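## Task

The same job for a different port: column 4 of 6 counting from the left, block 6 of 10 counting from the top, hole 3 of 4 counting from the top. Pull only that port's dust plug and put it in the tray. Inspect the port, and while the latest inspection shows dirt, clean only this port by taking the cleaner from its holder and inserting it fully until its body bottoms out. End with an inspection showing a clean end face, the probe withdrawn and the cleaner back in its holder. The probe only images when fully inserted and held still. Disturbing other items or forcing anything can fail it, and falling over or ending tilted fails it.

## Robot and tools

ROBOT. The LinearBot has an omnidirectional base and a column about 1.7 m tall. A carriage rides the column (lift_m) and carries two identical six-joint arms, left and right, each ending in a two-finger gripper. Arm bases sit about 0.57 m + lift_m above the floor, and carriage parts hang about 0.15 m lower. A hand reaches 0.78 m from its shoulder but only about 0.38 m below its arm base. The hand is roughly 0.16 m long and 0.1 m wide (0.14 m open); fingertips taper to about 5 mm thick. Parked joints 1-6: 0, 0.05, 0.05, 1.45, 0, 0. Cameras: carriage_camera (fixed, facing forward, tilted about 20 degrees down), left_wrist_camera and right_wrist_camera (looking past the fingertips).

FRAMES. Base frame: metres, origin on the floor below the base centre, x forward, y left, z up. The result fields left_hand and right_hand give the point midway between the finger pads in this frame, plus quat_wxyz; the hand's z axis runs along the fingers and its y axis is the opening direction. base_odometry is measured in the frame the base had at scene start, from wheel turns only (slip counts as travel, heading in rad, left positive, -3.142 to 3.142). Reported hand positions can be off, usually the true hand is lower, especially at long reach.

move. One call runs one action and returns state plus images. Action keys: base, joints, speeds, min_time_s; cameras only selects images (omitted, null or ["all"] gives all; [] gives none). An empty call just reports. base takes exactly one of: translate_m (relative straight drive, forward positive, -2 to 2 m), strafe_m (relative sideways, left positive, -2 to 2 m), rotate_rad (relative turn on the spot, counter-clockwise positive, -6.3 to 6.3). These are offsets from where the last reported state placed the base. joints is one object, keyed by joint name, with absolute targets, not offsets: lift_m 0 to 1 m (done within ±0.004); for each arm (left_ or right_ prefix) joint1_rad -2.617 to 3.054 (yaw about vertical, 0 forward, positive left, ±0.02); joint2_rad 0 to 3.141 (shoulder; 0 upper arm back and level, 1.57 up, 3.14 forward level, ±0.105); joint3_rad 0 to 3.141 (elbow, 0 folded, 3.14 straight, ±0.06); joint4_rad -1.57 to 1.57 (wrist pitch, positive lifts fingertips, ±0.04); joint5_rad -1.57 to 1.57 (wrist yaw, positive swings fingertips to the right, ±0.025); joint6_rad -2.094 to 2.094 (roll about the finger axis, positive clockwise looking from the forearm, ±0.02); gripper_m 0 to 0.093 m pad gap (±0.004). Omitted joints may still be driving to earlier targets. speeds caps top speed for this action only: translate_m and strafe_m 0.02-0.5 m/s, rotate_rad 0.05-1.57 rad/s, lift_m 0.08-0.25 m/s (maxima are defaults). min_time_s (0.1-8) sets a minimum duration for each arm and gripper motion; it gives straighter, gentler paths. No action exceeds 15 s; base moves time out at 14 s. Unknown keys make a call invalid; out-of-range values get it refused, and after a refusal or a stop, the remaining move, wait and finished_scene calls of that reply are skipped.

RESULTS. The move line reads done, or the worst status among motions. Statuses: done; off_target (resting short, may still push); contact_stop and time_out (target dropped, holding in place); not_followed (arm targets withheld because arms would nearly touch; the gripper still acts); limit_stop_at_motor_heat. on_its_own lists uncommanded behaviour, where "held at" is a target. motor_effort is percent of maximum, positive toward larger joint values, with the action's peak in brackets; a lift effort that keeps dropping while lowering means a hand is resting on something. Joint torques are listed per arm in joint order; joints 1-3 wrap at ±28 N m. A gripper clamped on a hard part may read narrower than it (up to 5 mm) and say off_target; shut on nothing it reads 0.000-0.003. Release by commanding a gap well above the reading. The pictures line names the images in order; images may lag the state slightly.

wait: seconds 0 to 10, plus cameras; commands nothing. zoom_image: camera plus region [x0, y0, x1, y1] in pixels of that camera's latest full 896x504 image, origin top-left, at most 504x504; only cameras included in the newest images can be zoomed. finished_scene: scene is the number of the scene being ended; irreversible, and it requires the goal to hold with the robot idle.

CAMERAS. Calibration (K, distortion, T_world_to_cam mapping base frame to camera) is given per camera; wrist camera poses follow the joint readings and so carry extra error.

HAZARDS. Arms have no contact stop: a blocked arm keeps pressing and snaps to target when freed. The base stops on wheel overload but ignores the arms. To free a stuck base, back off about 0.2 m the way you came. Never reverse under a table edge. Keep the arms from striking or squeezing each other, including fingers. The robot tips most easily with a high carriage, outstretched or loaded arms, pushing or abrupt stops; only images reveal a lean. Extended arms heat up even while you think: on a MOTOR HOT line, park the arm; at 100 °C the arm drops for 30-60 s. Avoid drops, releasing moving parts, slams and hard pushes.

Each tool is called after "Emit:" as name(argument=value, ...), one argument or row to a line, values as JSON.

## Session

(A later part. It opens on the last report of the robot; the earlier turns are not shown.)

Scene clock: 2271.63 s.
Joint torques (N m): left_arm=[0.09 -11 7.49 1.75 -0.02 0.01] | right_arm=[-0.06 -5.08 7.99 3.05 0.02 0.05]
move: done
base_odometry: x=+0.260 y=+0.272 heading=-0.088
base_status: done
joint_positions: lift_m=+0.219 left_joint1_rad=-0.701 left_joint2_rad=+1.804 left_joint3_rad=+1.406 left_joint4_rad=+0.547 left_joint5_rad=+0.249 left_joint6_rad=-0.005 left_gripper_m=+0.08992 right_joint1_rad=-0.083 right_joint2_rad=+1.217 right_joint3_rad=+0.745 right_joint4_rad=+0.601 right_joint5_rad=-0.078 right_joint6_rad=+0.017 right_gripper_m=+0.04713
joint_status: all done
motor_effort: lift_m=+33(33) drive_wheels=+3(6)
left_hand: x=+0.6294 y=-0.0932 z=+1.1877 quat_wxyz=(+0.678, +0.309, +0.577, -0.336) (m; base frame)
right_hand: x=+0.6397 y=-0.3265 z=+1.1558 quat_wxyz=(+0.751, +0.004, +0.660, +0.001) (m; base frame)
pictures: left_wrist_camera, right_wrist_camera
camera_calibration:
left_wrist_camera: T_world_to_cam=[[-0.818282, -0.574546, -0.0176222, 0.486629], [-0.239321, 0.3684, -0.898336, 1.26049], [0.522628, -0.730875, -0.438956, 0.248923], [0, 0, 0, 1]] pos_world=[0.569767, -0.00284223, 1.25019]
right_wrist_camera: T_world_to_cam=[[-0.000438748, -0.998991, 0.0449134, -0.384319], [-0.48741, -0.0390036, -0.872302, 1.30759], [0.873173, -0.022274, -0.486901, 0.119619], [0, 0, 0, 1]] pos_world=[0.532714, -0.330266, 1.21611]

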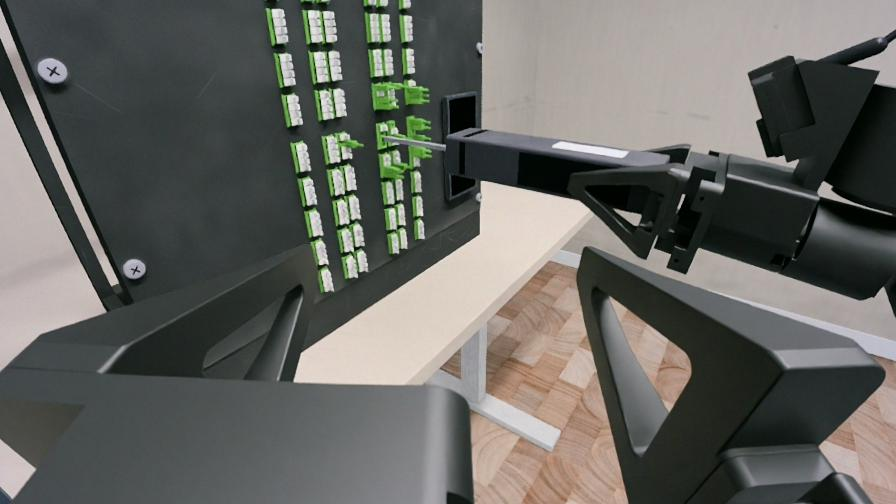

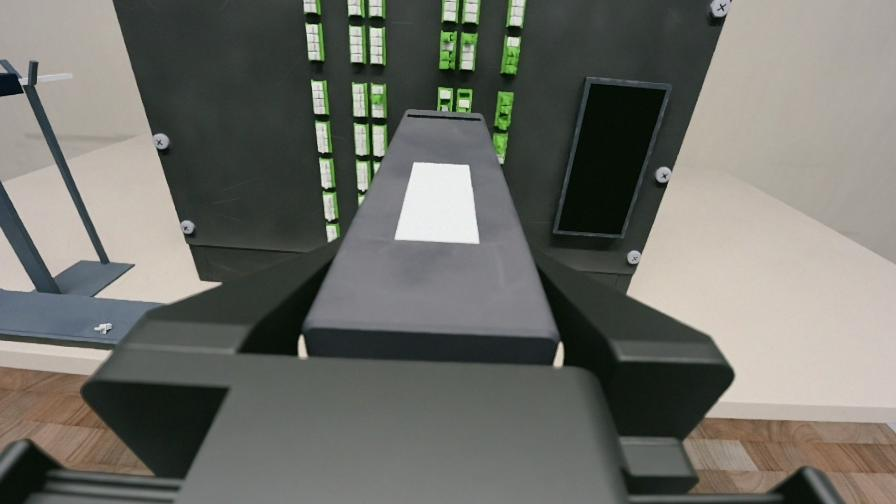

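Emit:
move(
  base={"translate_m":-0.0025},
  speeds={"translate_m":0.02},
  joints={"lift_m":0.2195},
  cameras=["right_wrist_camera"],
)

Emit:
zoom_image(
  camera="right_wrist_camera",
  region=[425, 50, 485, 110],
)

Scene clock: 2279.67 s.
Joint torques (N m): left_arm=[0.31 -10.92 7.54 1.83 -0.05 0.02] | right_arm=[-0.03 -5.16 8.01 3.05 0.02 0.05]
move: done
MOTOR HOT: joint 4 (wrist pitch) of the right arm reports 75 °C; the controller stops that arm at 100 °C. To cool a motor, set the load down, stop pushing, or move to a pose that needs little force.
base_odometry: x=+0.258 y=+0.273 heading=-0.088
base_status: done
joint_positions: lift_m=+0.219 left_joint1_rad=-0.701 left_joint2_rad=+1.804 left_joint3_rad=+1.406 left_joint4_rad=+0.547 left_joint5_rad=+0.249 left_joint6_rad=-0.005 left_gripper_m=+0.08992 right_joint1_rad=-0.083 right_joint2_rad=+1.217 right_joint3_rad=+0.745 right_joint4_rad=+0.601 right_joint5_rad=-0.078 right_joint6_rad=+0.017 right_gripper_m=+0.04713
joint_status: all done
motor_effort: lift_m=+35(36) drive_wheels=+0(6)
left_hand: x=+0.6292 y=-0.0933 z=+1.1879 quat_wxyz=(+0.678, +0.309, +0.576, -0.336) (m; base frame)
right_hand: x=+0.6398 y=-0.3266 z=+1.1558 quat_wxyz=(+0.751, +0.004, +0.660, +0.001) (m; base frame)
pictures: right_wrist_camera
camera_calibration:
right_wrist_camera: T_world_to_cam=[[-0.00047164, -0.998995, 0.0448279, -0.384198], [-0.487723, -0.0389049, -0.872131, 1.30763], [0.872998, -0.022275, -0.487215, 0.120007], [0, 0, 0, 1]] pos_world=[0.532813, -0.330266, 1.21611]

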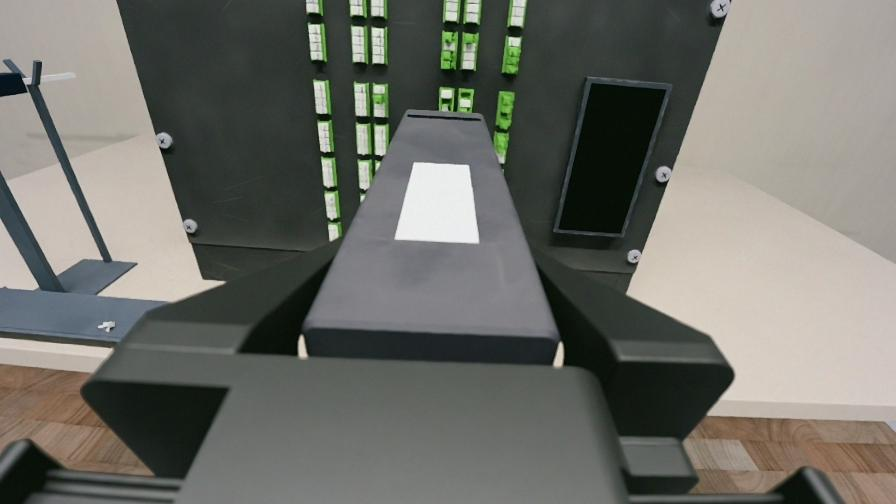

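Scaled by 8.400 from the camera's 896x504 image, which has a finer 1280x720 frame.

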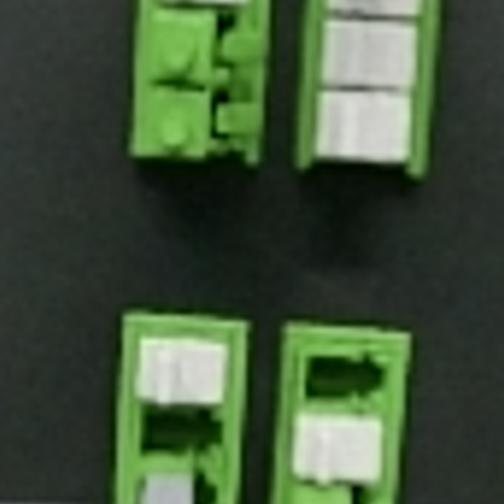

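Emit:
move(
  joints={"lift_m":0.2187,"right_joint5_rad":-0.078},
  cameras=[],
)

Emit:
move(
  base={"translate_m":0.003},
  speeds={"translate_m":0.02},
  cameras=["right_wrist_camera"],
)

Emit:
zoom_image(
  camera="right_wrist_camera",
  region=[425, 50, 485, 110],
)

Scene clock: 2284.50 s.
Joint torques (N m): left_arm=[0.29 -10.97 7.56 1.8 -0.01 0.01] | right_arm=[-0.05 -5.16 8.05 3.04 0 0.05]
move: done
MOTOR HOT: still on. Joint 4 (wrist pitch) of the right arm reports 75 °C.
base_odometry: x=+0.258 y=+0.273 heading=-0.088
base_status: not commanded
joint_positions: lift_m=+0.219 left_joint1_rad=-0.701 left_joint2_rad=+1.804 left_joint3_rad=+1.406 left_joint4_rad=+0.547 left_joint5_rad=+0.249 left_joint6_rad=-0.005 left_gripper_m=+0.08992 right_joint1_rad=-0.083 right_joint2_rad=+1.217 right_joint3_rad=+0.745 right_joint4_rad=+0.601 right_joint5_rad=-0.078 right_joint6_rad=+0.017 right_gripper_m=+0.04713
joint_status: all done
motor_effort: lift_m=+34(34) drive_wheels=+0(0)
left_hand: x=+0.6292 y=-0.0933 z=+1.1873 quat_wxyz=(+0.678, +0.309, +0.576, -0.336) (m; base frame)
right_hand: x=+0.6398 y=-0.3266 z=+1.1551 quat_wxyz=(+0.751, +0.004, +0.660, +0.001) (m; base frame)
pictures: none
No camera images: "cameras" was empty.

Scene clock: 2285.10 s.
Joint torques (N m): left_arm=[0.34 -10.77 7.35 1.77 -0.02 -0.01] | right_arm=[-0.06 -5.09 8.02 3.04 0.01 0.05]
move: done
MOTOR HOT: still on. Joint 4 (wrist pitch) of the right arm reports 75 °C.
base_odometry: x=+0.261 y=+0.272 heading=-0.089
base_status: done
joint_positions: lift_m=+0.219 left_joint1_rad=-0.701 left_joint2_rad=+1.804 left_joint3_rad=+1.406 left_joint4_rad=+0.548 left_joint5_rad=+0.249 left_joint6_rad=-0.005 left_gripper_m=+0.08992 right_joint1_rad=-0.083 right_joint2_rad=+1.217 right_joint3_rad=+0.745 right_joint4_rad=+0.602 right_joint5_rad=-0.080 right_joint6_rad=+0.017 right_gripper_m=+0.04713
joint_status: not commanded
motor_effort: lift_m=+34(34) drive_wheels=+3(8)
left_hand: x=+0.6292 y=-0.0933 z=+1.1874 quat_wxyz=(+0.678, +0.309, +0.576, -0.336) (m; base frame)
right_hand: x=+0.6396 y=-0.3263 z=+1.1556 quat_wxyz=(+0.752, +0.003, +0.660, +0.002) (m; base frame)
pictures: right_wrist_camera
camera_calibration:
right_wrist_camera: T_world_to_cam=[[0.000637412, -0.998983, 0.0450858, -0.384987], [-0.486364, -0.0397037, -0.872854, 1.30712], [0.873756, -0.0213717, -0.485894, 0.118407], [0, 0, 0, 1]] pos_world=[0.532521, -0.330167, 1.21581]

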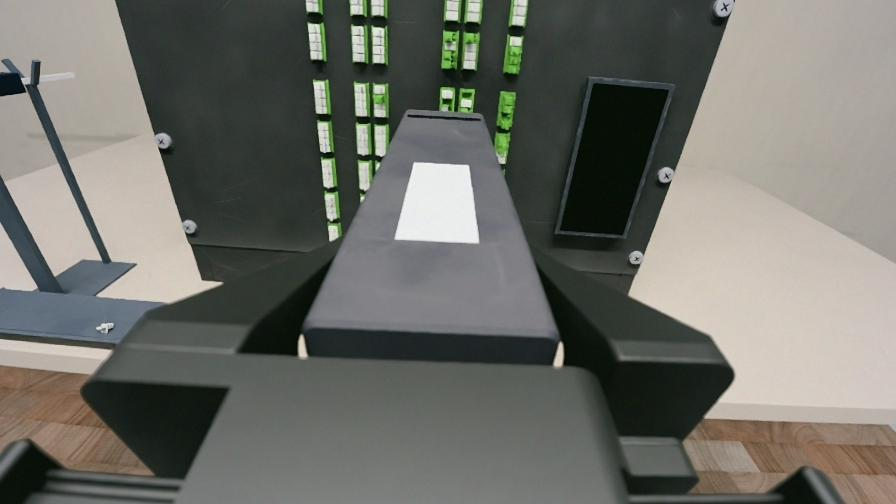

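Scaled by 8.400 from the camera's 896x504 image, which has a finer 1280x720 frame.

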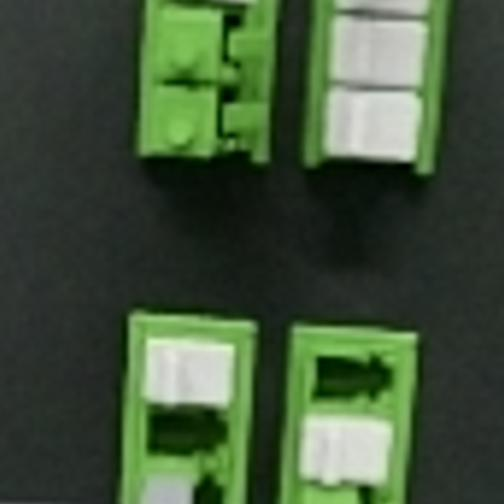

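Emit:
move(
  base={"translate_m":0.002},
  speeds={"translate_m":0.02},
  cameras=["right_wrist_camera","left_wrist_camera"],
)

Emit:
zoom_image(
  camera="right_wrist_camera",
  region=[425, 50, 485, 110],
)

Emit:
zoom_image(
  camera="left_wrist_camera",
  region=[360, 120, 460, 200],
)

Scene clock: 2290.27 s.
Joint torques (N m): left_arm=[0.02 -10.97 7.54 1.82 -0.02 -0.03] | right_arm=[-0.06 -5.09 7.99 3.05 0 0.05]
move: done
MOTOR HOT: still on. Joint 4 (wrist pitch) of the right arm reports 75 °C.
base_odometry: x=+0.263 y=+0.272 heading=-0.089
base_status: done
joint_positions: lift_m=+0.219 left_joint1_rad=-0.700 left_joint2_rad=+1.804 left_joint3_rad=+1.406 left_joint4_rad=+0.548 left_joint5_rad=+0.249 left_joint6_rad=-0.005 left_gripper_m=+0.08992 right_joint1_rad=-0.083 right_joint2_rad=+1.217 right_joint3_rad=+0.745 right_joint4_rad=+0.602 right_joint5_rad=-0.080 right_joint6_rad=+0.017 right_gripper_m=+0.04713
joint_status: not commanded
motor_effort: lift_m=+34(34) drive_wheels=-2(7)
left_hand: x=+0.6297 y=-0.0928 z=+1.1874 quat_wxyz=(+0.678, +0.309, +0.576, -0.336) (m; base frame)
right_hand: x=+0.6396 y=-0.3263 z=+1.1555 quat_wxyz=(+0.751, +0.003, +0.660, +0.002) (m; base frame)
pictures: left_wrist_camera, right_wrist_camera
camera_calibration:
left_wrist_camera: T_world_to_cam=[[-0.817815, -0.575207, -0.0177432, 0.486838], [-0.239177, 0.367776, -0.89863, 1.26026], [0.523424, -0.73067, -0.438349, 0.247611], [0, 0, 0, 1]] pos_world=[0.569963, -0.00253839, 1.24969]
right_wrist_camera: T_world_to_cam=[[0.000653569, -0.998983, 0.0450869, -0.384992], [-0.486678, -0.0397049, -0.872679, 1.30703], [0.873581, -0.0213724, -0.486209, 0.118747], [0, 0, 0, 1]] pos_world=[0.53262, -0.330167, 1.21571]

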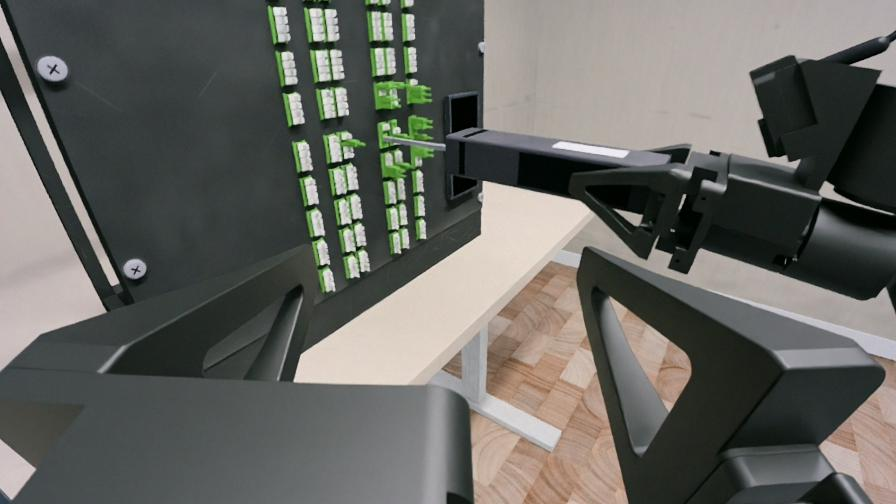

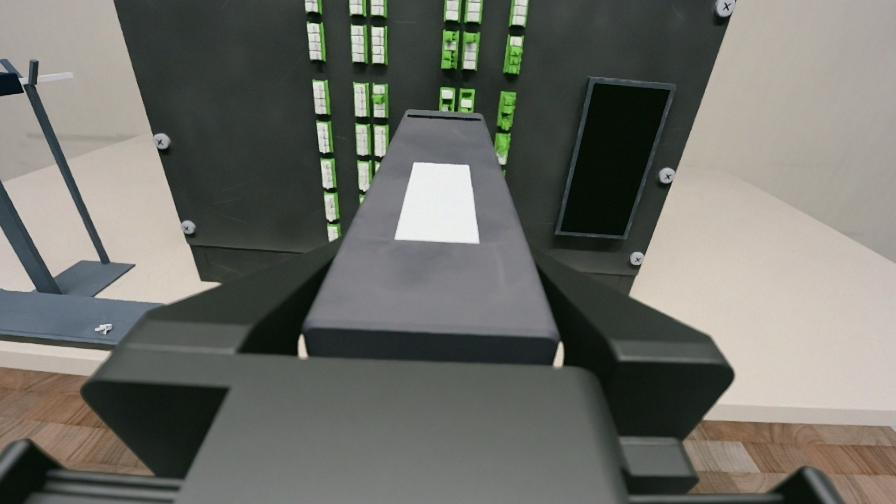

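Scaled by 8.400 from the camera's 896x504 image, which has a finer 1280x720 frame.

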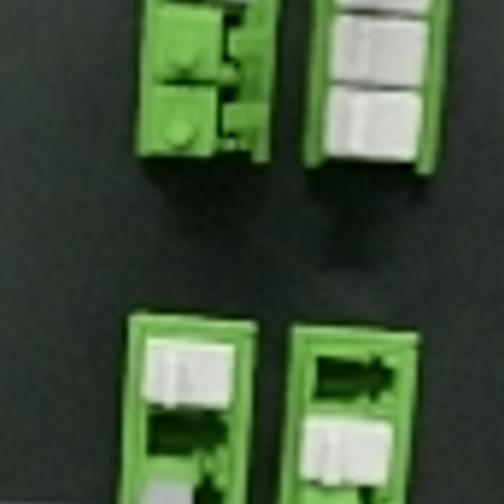

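Scaled by 5.040 from the camera's 896x504 image, which has a finer 1280x720 frame.

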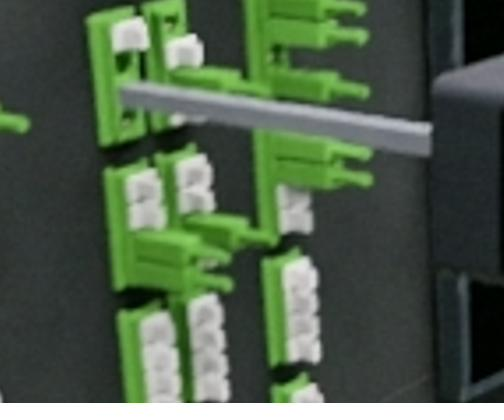

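Emit:
move(
  base={"translate_m":0.003},
  speeds={"translate_m":0.02},
  cameras=[],
)

Emit:
move(
  base={"translate_m":0.002},
  speeds={"translate_m":0.02},
  cameras=["right_wrist_camera","left_wrist_camera"],
)

Emit:
zoom_image(
  camera="right_wrist_camera",
  region=[425, 50, 485, 110],
)

Emit:
zoom_image(
  camera="left_wrist_camera",
  region=[360, 120, 460, 200],
)

Scene clock: 2295.93 s.
Joint torques (N m): left_arm=[0.02 -10.81 7.56 1.76 0.02 0.04] | right_arm=[-0.02 -5.12 7.98 3.05 -0.01 0.05]
move: done
MOTOR HOT: still on. Joint 4 (wrist pitch) of the right arm reports 76 °C.
base_odometry: x=+0.266 y=+0.271 heading=-0.090
base_status: done
joint_positions: lift_m=+0.219 left_joint1_rad=-0.700 left_joint2_rad=+1.804 left_joint3_rad=+1.406 left_joint4_rad=+0.548 left_joint5_rad=+0.249 left_joint6_rad=-0.005 left_gripper_m=+0.08992 right_joint1_rad=-0.083 right_joint2_rad=+1.217 right_joint3_rad=+0.745 right_joint4_rad=+0.602 right_joint5_rad=-0.080 right_joint6_rad=+0.017 right_gripper_m=+0.04713
joint_status: not commanded
motor_effort: lift_m=+34(34) drive_wheels=-3(11)
left_hand: x=+0.6300 y=-0.0925 z=+1.1874 quat_wxyz=(+0.678, +0.309, +0.576, -0.336) (m; base frame)
right_hand: x=+0.6397 y=-0.3263 z=+1.1554 quat_wxyz=(+0.751, +0.003, +0.660, +0.002) (m; base frame)
pictures: none
No camera images: "cameras" was empty.

Scene clock: 2296.47 s.
Joint torques (N m): left_arm=[-0.02 -10.77 7.43 1.79 -0.01 -0.02] | right_arm=[-0.06 -5.16 8.06 3.07 0.05 0.05]
move: done
MOTOR HOT: still on. Joint 4 (wrist pitch) of the right arm reports 76 °C.
base_odometry: x=+0.268 y=+0.271 heading=-0.090
base_status: done
joint_positions: lift_m=+0.219 left_joint1_rad=-0.700 left_joint2_rad=+1.804 left_joint3_rad=+1.406 left_joint4_rad=+0.547 left_joint5_rad=+0.249 left_joint6_rad=-0.005 left_gripper_m=+0.08992 right_joint1_rad=-0.083 right_joint2_rad=+1.217 right_joint3_rad=+0.745 right_joint4_rad=+0.602 right_joint5_rad=-0.081 right_joint6_rad=+0.017 right_gripper_m=+0.04713
joint_status: not commanded
motor_effort: lift_m=+34(34) drive_wheels=-3(8)
left_hand: x=+0.6300 y=-0.0925 z=+1.1873 quat_wxyz=(+0.678, +0.309, +0.577, -0.336) (m; base frame)
right_hand: x=+0.6397 y=-0.3262 z=+1.1554 quat_wxyz=(+0.751, +0.003, +0.660, +0.002) (m; base frame)
pictures: left_wrist_camera, right_wrist_camera
camera_calibration:
left_wrist_camera: T_world_to_cam=[[-0.81734, -0.575882, -0.0177612, 0.486866], [-0.239651, 0.367844, -0.898475, 1.26031], [0.523949, -0.730103, -0.438664, 0.247753], [0, 0, 0, 1]] pos_world=[0.57016, -0.00233525, 1.24969]
right_wrist_camera: T_world_to_cam=[[0.00188702, -0.998976, 0.0452061, -0.385689], [-0.487034, -0.0404004, -0.872448, 1.30668], [0.873381, -0.0203706, -0.486611, 0.119538], [0, 0, 0, 1]] pos_world=[0.532722, -0.330068, 1.21561]

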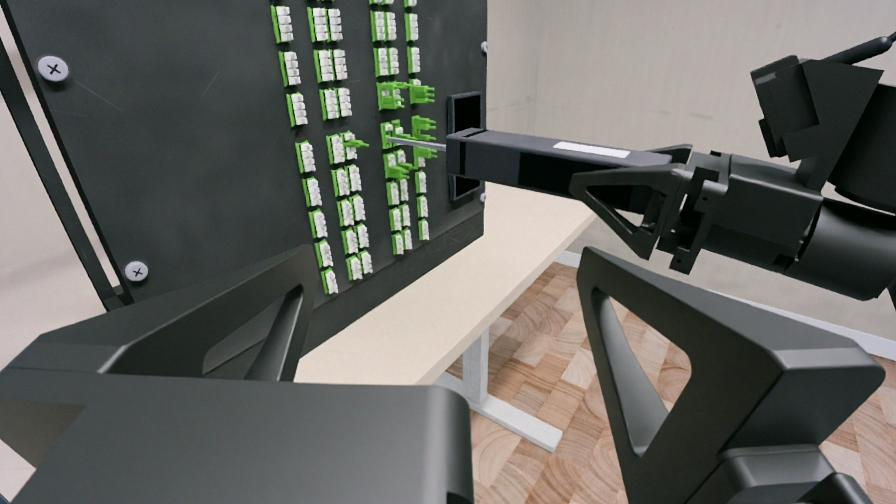

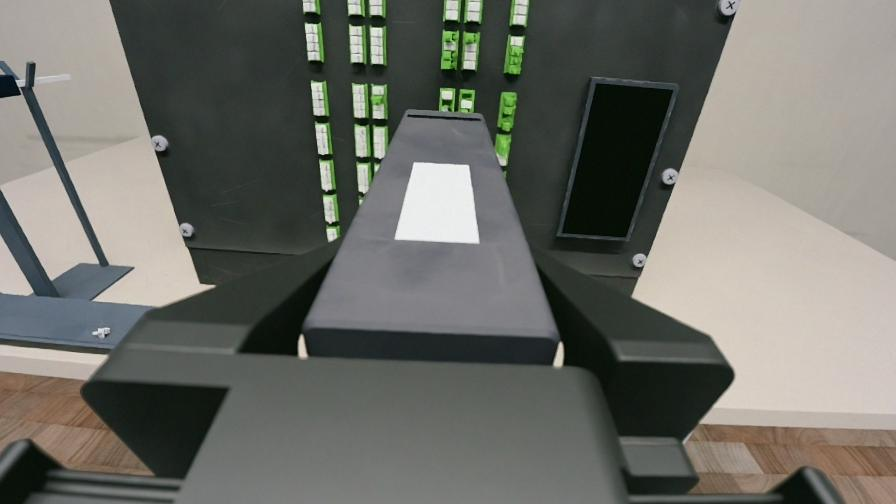

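Scaled by 8.400 from the camera's 896x504 image, which has a finer 1280x720 frame.

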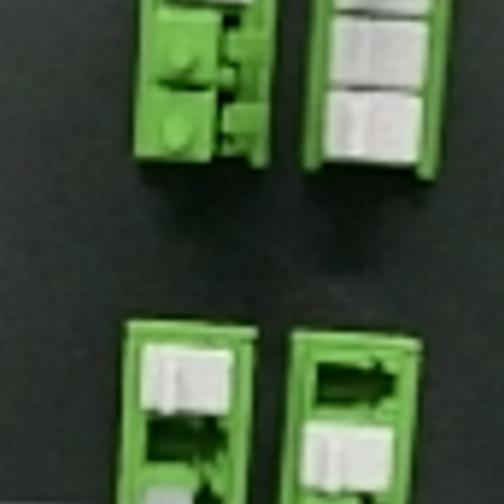

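Scaled by 5.040 from the camera's 896x504 image, which has a finer 1280x720 frame.

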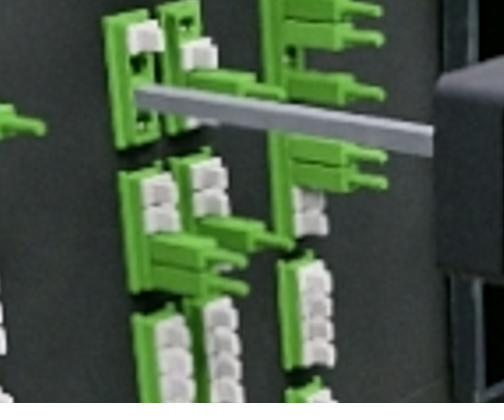

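Emit:
move(
  base={"translate_m":0.002},
  speeds={"translate_m":0.02},
  cameras=[],
)

Emit:
move(
  base={"translate_m":0.002},
  speeds={"translate_m":0.02},
  cameras=["right_wrist_camera","left_wrist_camera"],
)

Emit:
zoom_image(
  camera="left_wrist_camera",
  region=[360, 120, 460, 200],
)

Scene clock: 2300.20 s.
Joint torques (N m): left_arm=[-0.02 -10.76 7.45 1.82 -0.01 0] | right_arm=[-0.06 -4.55 8.16 3.1 0.06 0.05]
move: done
MOTOR HOT: still on. Joint 4 (wrist pitch) of the right arm reports 76 °C.
base_odometry: x=+0.270 y=+0.271 heading=-0.091
base_status: done
joint_positions: lift_m=+0.219 left_joint1_rad=-0.700 left_joint2_rad=+1.804 left_joint3_rad=+1.406 left_joint4_rad=+0.548 left_joint5_rad=+0.249 left_joint6_rad=-0.005 left_gripper_m=+0.08992 right_joint1_rad=-0.083 right_joint2_rad=+1.210 right_joint3_rad=+0.743 right_joint4_rad=+0.597 right_joint5_rad=-0.084 right_joint6_rad=+0.017 right_gripper_m=+0.04713
joint_status: not commanded
motor_effort: lift_m=+34(34) drive_wheels=+4(10)
left_hand: x=+0.6300 y=-0.0925 z=+1.1874 quat_wxyz=(+0.678, +0.309, +0.576, -0.336) (m; base frame)
right_hand: x=+0.6382 y=-0.3254 z=+1.1561 quat_wxyz=(+0.751, +0.001, +0.660, +0.003) (m; base frame)
pictures: none
No camera images: "cameras" was empty.

Scene clock: 2300.77 s.
Joint torques (N m): left_arm=[-0.05 -10.88 7.34 1.8 -0.03 0.05] | right_arm=[-0.06 -3.88 8.38 3.14 0.09 0.05]
move: done
MOTOR HOT: still on. Joint 4 (wrist pitch) of the right arm reports 76 °C.
base_odometry: x=+0.271 y=+0.270 heading=-0.091
base_status: done
joint_positions: lift_m=+0.219 left_joint1_rad=-0.700 left_joint2_rad=+1.804 left_joint3_rad=+1.406 left_joint4_rad=+0.548 left_joint5_rad=+0.249 left_joint6_rad=-0.005 left_gripper_m=+0.08992 right_joint1_rad=-0.083 right_joint2_rad=+1.203 right_joint3_rad=+0.740 right_joint4_rad=+0.593 right_joint5_rad=-0.087 right_joint6_rad=+0.017 right_gripper_m=+0.04713
joint_status: not commanded
motor_effort: lift_m=+34(34) drive_wheels=+4(10)
left_hand: x=+0.6300 y=-0.0925 z=+1.1874 quat_wxyz=(+0.678, +0.309, +0.576, -0.336) (m; base frame)
right_hand: x=+0.6368 y=-0.3248 z=+1.1563 quat_wxyz=(+0.751, +0.000, +0.660, +0.004) (m; base frame)
pictures: left_wrist_camera, right_wrist_camera
camera_calibration:
left_wrist_camera: T_world_to_cam=[[-0.817366, -0.575844, -0.017789, 0.486915], [-0.239422, 0.367602, -0.898635, 1.26038], [0.524013, -0.730255, -0.438336, 0.247305], [0, 0, 0, 1]] pos_world=[0.57016, -0.00233516, 1.24969]
right_wrist_camera: T_world_to_cam=[[0.00827699, -0.998908, 0.0459773, -0.389337], [-0.486792, -0.044188, -0.872399, 1.30474], [0.873479, -0.0151605, -0.486626, 0.124237], [0, 0, 0, 1]] pos_world=[0.529843, -0.329374, 1.21662]

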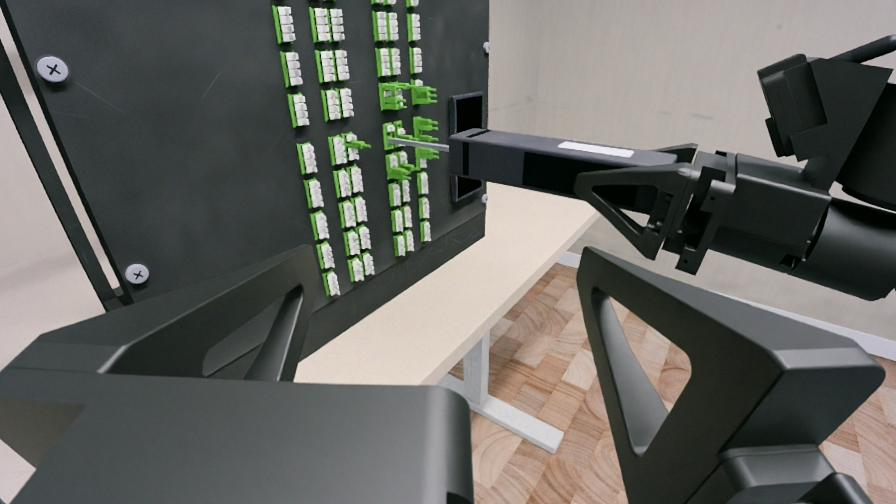

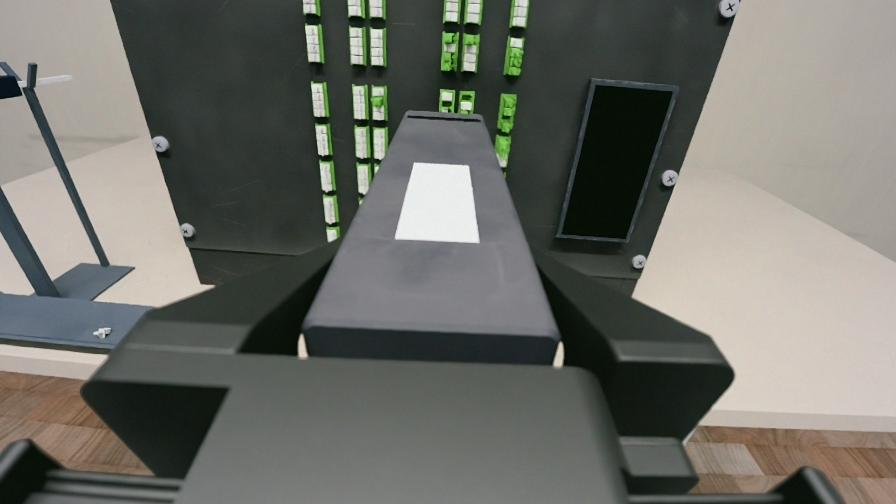

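Scaled by 5.040 from the camera's 896x504 image, which has a finer 1280x720 frame.

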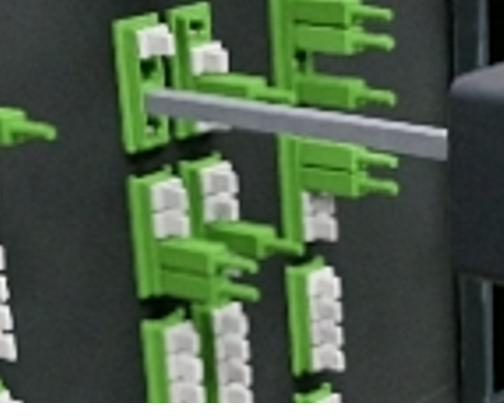

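Emit:
move(
  base={"translate_m":0.002},
  speeds={"translate_m":0.02},
  joints={"right_joint5_rad":-0.072,"lift_m":0.2182},
  cameras=[],
)

Emit:
move(
  base={"translate_m":0.002},
  speeds={"translate_m":0.02},
  joints={"lift_m":0.2174},
  cameras=[],
)

Emit:
wait(
  seconds=2.5,
  cameras=["left_wrist_camera","right_wrist_camera"],
)

Emit:
zoom_image(
  camera="left_wrist_camera",
  region=[360, 120, 460, 200],
)

Scene clock: 2306.97 s.
Joint torques (N m): left_arm=[0.03 -10.8 7.62 1.75 -0.02 0.04] | right_arm=[-0.08 -3.38 8.42 3.13 0.15 0.05]
move: done
MOTOR HOT: still on. Joint 4 (wrist pitch) of the right arm reports 74 °C.
base_odometry: x=+0.273 y=+0.270 heading=-0.092
base_status: done
joint_positions: lift_m=+0.218 left_joint1_rad=-0.700 left_joint2_rad=+1.804 left_joint3_rad=+1.406 left_joint4_rad=+0.548 left_joint5_rad=+0.249 left_joint6_rad=-0.005 left_gripper_m=+0.08992 right_joint1_rad=-0.083 right_joint2_rad=+1.197 right_joint3_rad=+0.739 right_joint4_rad=+0.593 right_joint5_rad=-0.088 right_joint6_rad=+0.017 right_gripper_m=+0.04713
joint_status: all done
motor_effort: lift_m=+33(34) drive_wheels=+4(12)
left_hand: x=+0.6300 y=-0.0925 z=+1.1869 quat_wxyz=(+0.678, +0.309, +0.576, -0.336) (m; base frame)
right_hand: x=+0.6354 y=-0.3246 z=+1.1581 quat_wxyz=(+0.753, +0.000, +0.658, +0.004) (m; base frame)
pictures: none
No camera images: "cameras" was empty.

Scene clock: 2307.47 s.
Joint torques (N m): left_arm=[-0.02 -10.74 7.43 1.78 -0.02 0] | right_arm=[-0.06 -2.77 8.5 3.08 0.17 0.06]
move: done
MOTOR HOT: still on. Joint 4 (wrist pitch) of the right arm reports 74 °C.
base_odometry: x=+0.275 y=+0.270 heading=-0.093
base_status: done
joint_positions: lift_m=+0.217 left_joint1_rad=-0.700 left_joint2_rad=+1.804 left_joint3_rad=+1.406 left_joint4_rad=+0.548 left_joint5_rad=+0.248 left_joint6_rad=-0.005 left_gripper_m=+0.08992 right_joint1_rad=-0.083 right_joint2_rad=+1.191 right_joint3_rad=+0.739 right_joint4_rad=+0.596 right_joint5_rad=-0.089 right_joint6_rad=+0.017 right_gripper_m=+0.04713
joint_status: all done
motor_effort: lift_m=+34(35) drive_wheels=+5(11)
left_hand: x=+0.6300 y=-0.0925 z=+1.1861 quat_wxyz=(+0.678, +0.308, +0.576, -0.335) (m; base frame)
right_hand: x=+0.6339 y=-0.3243 z=+1.1601 quat_wxyz=(+0.756, -0.001, +0.654, +0.004) (m; base frame)
pictures: none
No camera images: "cameras" was empty.

Scene clock: 2309.97 s.
Joint torques (N m): left_arm=[-0.02 -10.77 7.46 1.8 -0.02 -0.01] | right_arm=[-0.06 -2.73 8.49 3.09 0.16 0.05]
MOTOR HOT: still on. Joint 4 (wrist pitch) of the right arm reports 74 °C.
base_odometry: x=+0.275 y=+0.270 heading=-0.093
base_status: done
joint_positions: lift_m=+0.217 left_joint1_rad=-0.700 left_joint2_rad=+1.804 left_joint3_rad=+1.406 left_joint4_rad=+0.548 left_joint5_rad=+0.248 left_joint6_rad=-0.005 left_gripper_m=+0.08992 right_joint1_rad=-0.083 right_joint2_rad=+1.191 right_joint3_rad=+0.739 right_joint4_rad=+0.596 right_joint5_rad=-0.089 right_joint6_rad=+0.017 right_gripper_m=+0.04713
joint_status: all done
motor_effort: lift_m=+34(35) drive_wheels=+5(11)
left_hand: x=+0.6300 y=-0.0925 z=+1.1861 quat_wxyz=(+0.678, +0.308, +0.576, -0.335) (m; base frame)
right_hand: x=+0.6339 y=-0.3243 z=+1.1601 quat_wxyz=(+0.756, -0.001, +0.654, +0.004) (m; base frame)
wait: 2.50 s; at rest by 0.27 s
pictures: left_wrist_camera, right_wrist_camera
camera_calibration:
left_wrist_camera: T_world_to_cam=[[-0.817124, -0.576186, -0.0178266, 0.48686], [-0.239324, 0.367209, -0.898822, 1.25944], [0.524434, -0.730183, -0.437951, 0.246134], [0, 0, 0, 1]] pos_world=[0.570158, -0.00223309, 1.24849]
right_wrist_camera: T_world_to_cam=[[0.00907364, -0.998827, 0.0475677, -0.391242], [-0.473738, -0.0461863, -0.879454, 1.30588], [0.880619, -0.0145547, -0.473601, 0.109249], [0, 0, 0, 1]] pos_world=[0.525988, -0.328879, 1.21881]

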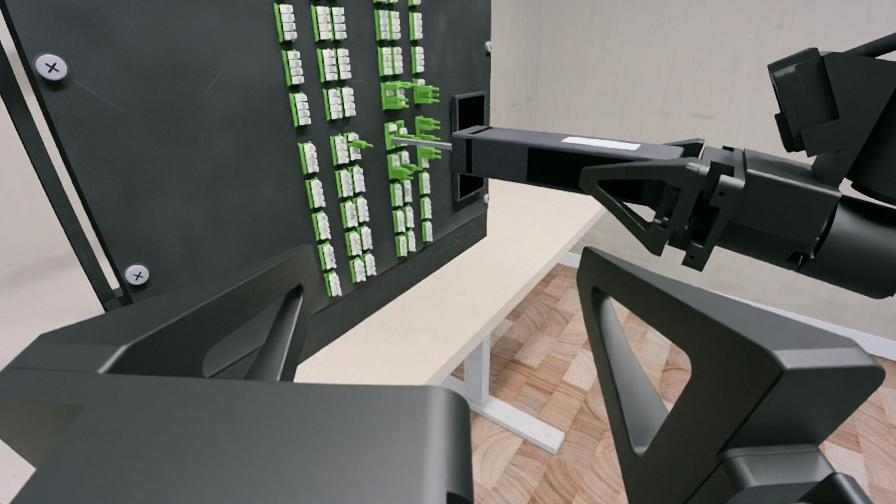

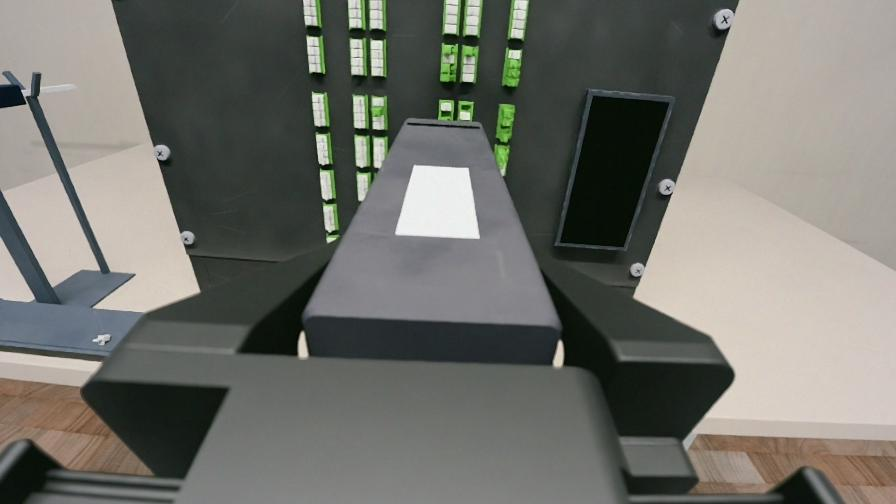

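Scaled by 5.040 from the camera's 896x504 image, which has a finer 1280x720 frame.

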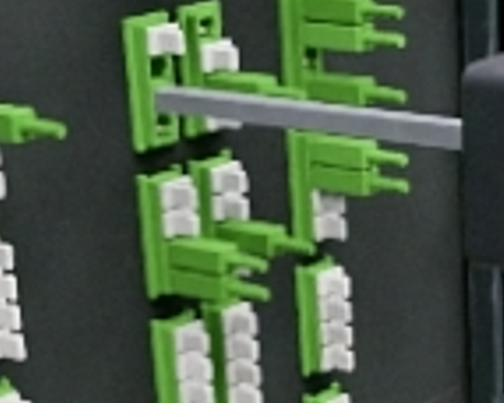

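Emit:
move(
  joints={"lift_m":0.2145},
  cameras=[],
)

Emit:
move(
  joints={"lift_m":0.2115},
  cameras=["left_wrist_camera","right_wrist_camera"],
)

Emit:
zoom_image(
  camera="left_wrist_camera",
  region=[360, 120, 460, 200],
)

Scene clock: 2318.40 s.
Joint torques (N m): left_arm=[-0.16 -10.71 7.54 1.75 0 0.01] | right_arm=[-0.06 -2.78 8.39 3.01 0.15 0.05]
move: done
MOTOR HOT: cleared for the motors of the right arm.
base_odometry: x=+0.275 y=+0.270 heading=-0.093
base_status: not commanded
joint_positions: lift_m=+0.214 left_joint1_rad=-0.700 left_joint2_rad=+1.804 left_joint3_rad=+1.406 left_joint4_rad=+0.546 left_joint5_rad=+0.248 left_joint6_rad=-0.005 left_gripper_m=+0.08992 right_joint1_rad=-0.083 right_joint2_rad=+1.191 right_joint3_rad=+0.739 right_joint4_rad=+0.604 right_joint5_rad=-0.088 right_joint6_rad=+0.017 right_gripper_m=+0.04713
joint_status: all done
motor_effort: lift_m=+34(34) drive_wheels=+5(5)
left_hand: x=+0.6301 y=-0.0925 z=+1.1827 quat_wxyz=(+0.678, +0.309, +0.577, -0.335) (m; base frame)
right_hand: x=+0.6338 y=-0.3243 z=+1.1586 quat_wxyz=(+0.758, -0.001, +0.652, +0.004) (m; base frame)
pictures: none
No camera images: "cameras" was empty.

Scene clock: 2318.87 s.
Joint torques (N m): left_arm=[0.05 -10.92 7.6 1.8 0.03 0.03] | right_arm=[-0.06 -2.88 8.47 2.92 0.17 0.06]
move: done
base_odometry: x=+0.275 y=+0.270 heading=-0.093
base_status: not commanded
joint_positions: lift_m=+0.211 left_joint1_rad=-0.700 left_joint2_rad=+1.804 left_joint3_rad=+1.406 left_joint4_rad=+0.545 left_joint5_rad=+0.248 left_joint6_rad=-0.005 left_gripper_m=+0.08992 right_joint1_rad=-0.083 right_joint2_rad=+1.192 right_joint3_rad=+0.739 right_joint4_rad=+0.610 right_joint5_rad=-0.088 right_joint6_rad=+0.017 right_gripper_m=+0.04713
joint_status: all done
motor_effort: lift_m=+34(36) drive_wheels=+5(5)
left_hand: x=+0.6301 y=-0.0925 z=+1.1796 quat_wxyz=(+0.677, +0.309, +0.577, -0.335) (m; base frame)
right_hand: x=+0.6338 y=-0.3244 z=+1.1568 quat_wxyz=(+0.760, -0.001, +0.650, +0.004) (m; base frame)
pictures: left_wrist_camera, right_wrist_camera
camera_calibration:
left_wrist_camera: T_world_to_cam=[[-0.817147, -0.576173, -0.0171605, 0.485982], [-0.241151, 0.368745, -0.897704, 1.25356], [0.523561, -0.729418, -0.440264, 0.246495], [0, 0, 0, 1]] pos_world=[0.57036, -0.00243486, 1.24219]
right_wrist_camera: T_world_to_cam=[[0.00808553, -0.998787, 0.0485746, -0.391709], [-0.463386, -0.0467881, -0.88492, 1.30247], [0.886119, -0.0153538, -0.463202, 0.0919697], [0, 0, 0, 1]] pos_world=[0.525218, -0.328881, 1.21421]

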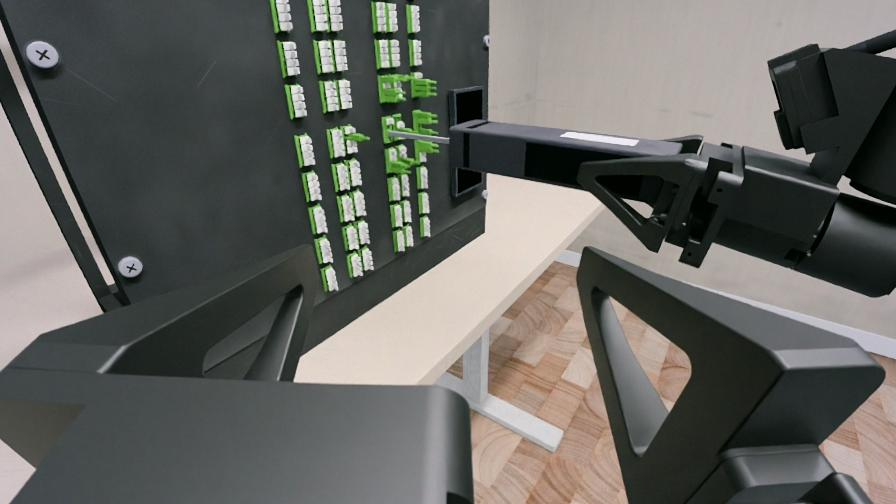

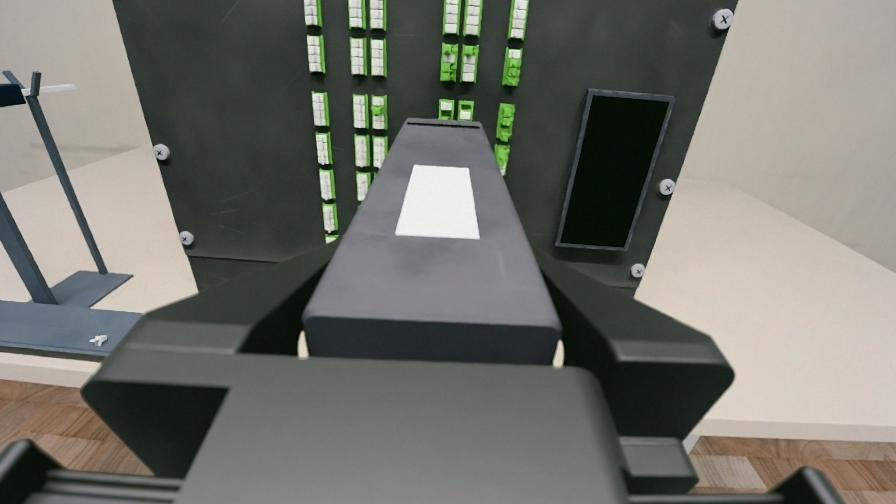

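Scaled by 5.040 from the camera's 896x504 image, which has a finer 1280x720 frame.

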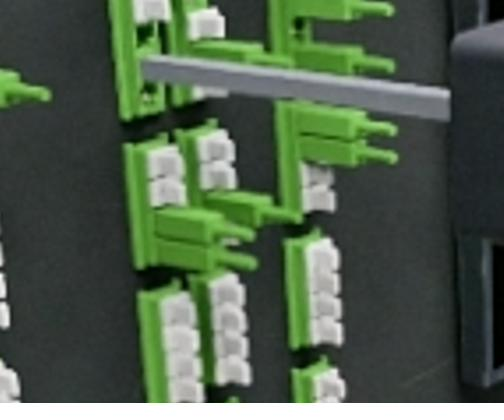

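Emit:
move(
  base={"translate_m":0.0025},
  speeds={"translate_m":0.02},
  joints={"lift_m":0.2090},
  cameras=[],
)

Emit:
wait(
  seconds=2.5,
  cameras=["left_wrist_camera","right_wrist_camera"],
)

Emit:
zoom_image(
  camera="left_wrist_camera",
  region=[360, 120, 460, 200],
)

Scene clock: 2325.60 s.
Joint torques (N m): left_arm=[-0.01 -10.91 7.53 1.82 -0.01 -0.01] | right_arm=[-0.06 -2.19 8.49 2.87 0.17 0.05]
move: done
base_odometry: x=+0.278 y=+0.269 heading=-0.093
base_status: done
joint_positions: lift_m=+0.209 left_joint1_rad=-0.700 left_joint2_rad=+1.804 left_joint3_rad=+1.406 left_joint4_rad=+0.545 left_joint5_rad=+0.248 left_joint6_rad=-0.005 left_gripper_m=+0.08992 right_joint1_rad=-0.083 right_joint2_rad=+1.186 right_joint3_rad=+0.738 right_joint4_rad=+0.616 right_joint5_rad=-0.089 right_joint6_rad=+0.017 right_gripper_m=+0.04713
joint_status: all done
motor_effort: lift_m=+34(42) drive_wheels=+5(10)
left_hand: x=+0.6300 y=-0.0927 z=+1.1770 quat_wxyz=(+0.677, +0.309, +0.577, -0.335) (m; base frame)
right_hand: x=+0.6320 y=-0.3241 z=+1.1582 quat_wxyz=(+0.764, -0.002, +0.645, +0.004) (m; base frame)
pictures: none
No camera images: "cameras" was empty.

Scene clock: 2328.10 s.
Joint torques (N m): left_arm=[-0.02 -10.66 7.54 1.8 -0.03 -0.05] | right_arm=[-0.05 -2.26 8.5 2.85 0.17 0.05]
base_odometry: x=+0.278 y=+0.269 heading=-0.093
base_status: done
joint_positions: lift_m=+0.209 left_joint1_rad=-0.700 left_joint2_rad=+1.804 left_joint3_rad=+1.406 left_joint4_rad=+0.545 left_joint5_rad=+0.248 left_joint6_rad=-0.005 left_gripper_m=+0.08992 right_joint1_rad=-0.083 right_joint2_rad=+1.186 right_joint3_rad=+0.738 right_joint4_rad=+0.616 right_joint5_rad=-0.089 right_joint6_rad=+0.017 right_gripper_m=+0.04713
joint_status: all done
motor_effort: lift_m=+34(42) drive_wheels=+5(10)
left_hand: x=+0.6300 y=-0.0927 z=+1.1770 quat_wxyz=(+0.677, +0.309, +0.577, -0.335) (m; base frame)
right_hand: x=+0.6320 y=-0.3241 z=+1.1582 quat_wxyz=(+0.764, -0.002, +0.645, +0.004) (m; base frame)
wait: 2.50 s; at rest by 0.27 s
pictures: left_wrist_camera, right_wrist_camera
camera_calibration:
left_wrist_camera: T_world_to_cam=[[-0.817389, -0.575832, -0.0171239, 0.485834], [-0.241248, 0.369139, -0.897516, 1.2511], [0.523139, -0.729489, -0.440648, 0.245971], [0, 0, 0, 1]] pos_world=[0.570262, -0.00263693, 1.23959]
right_wrist_camera: T_world_to_cam=[[0.00784369, -0.998727, 0.0498271, -0.392872], [-0.452268, -0.047984, -0.89059, 1.3021], [0.891847, -0.0155497, -0.452069, 0.0776245], [0, 0, 0, 1]] pos_world=[0.522753, -0.328684, 1.21431]

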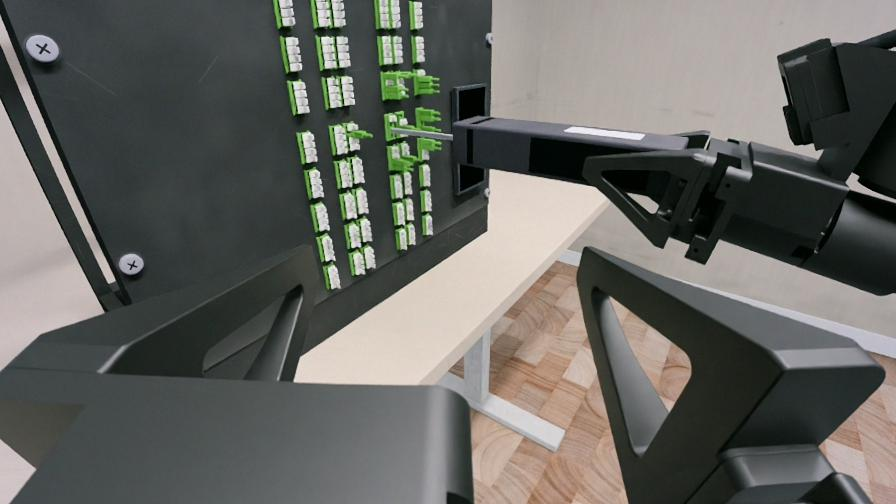

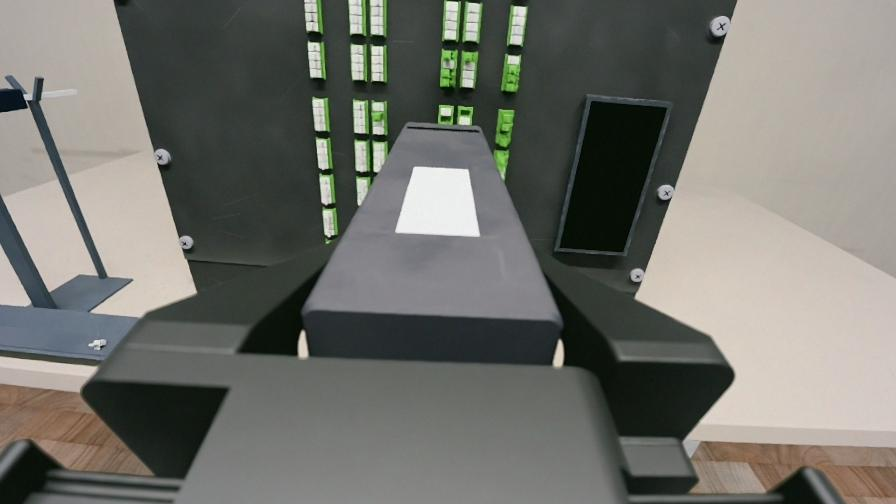

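Scaled by 5.040 from the camera's 896x504 image, which has a finer 1280x720 frame.

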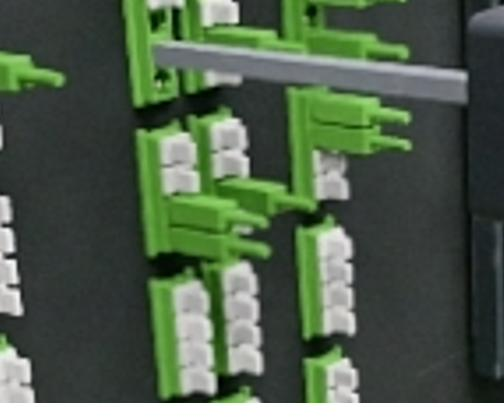

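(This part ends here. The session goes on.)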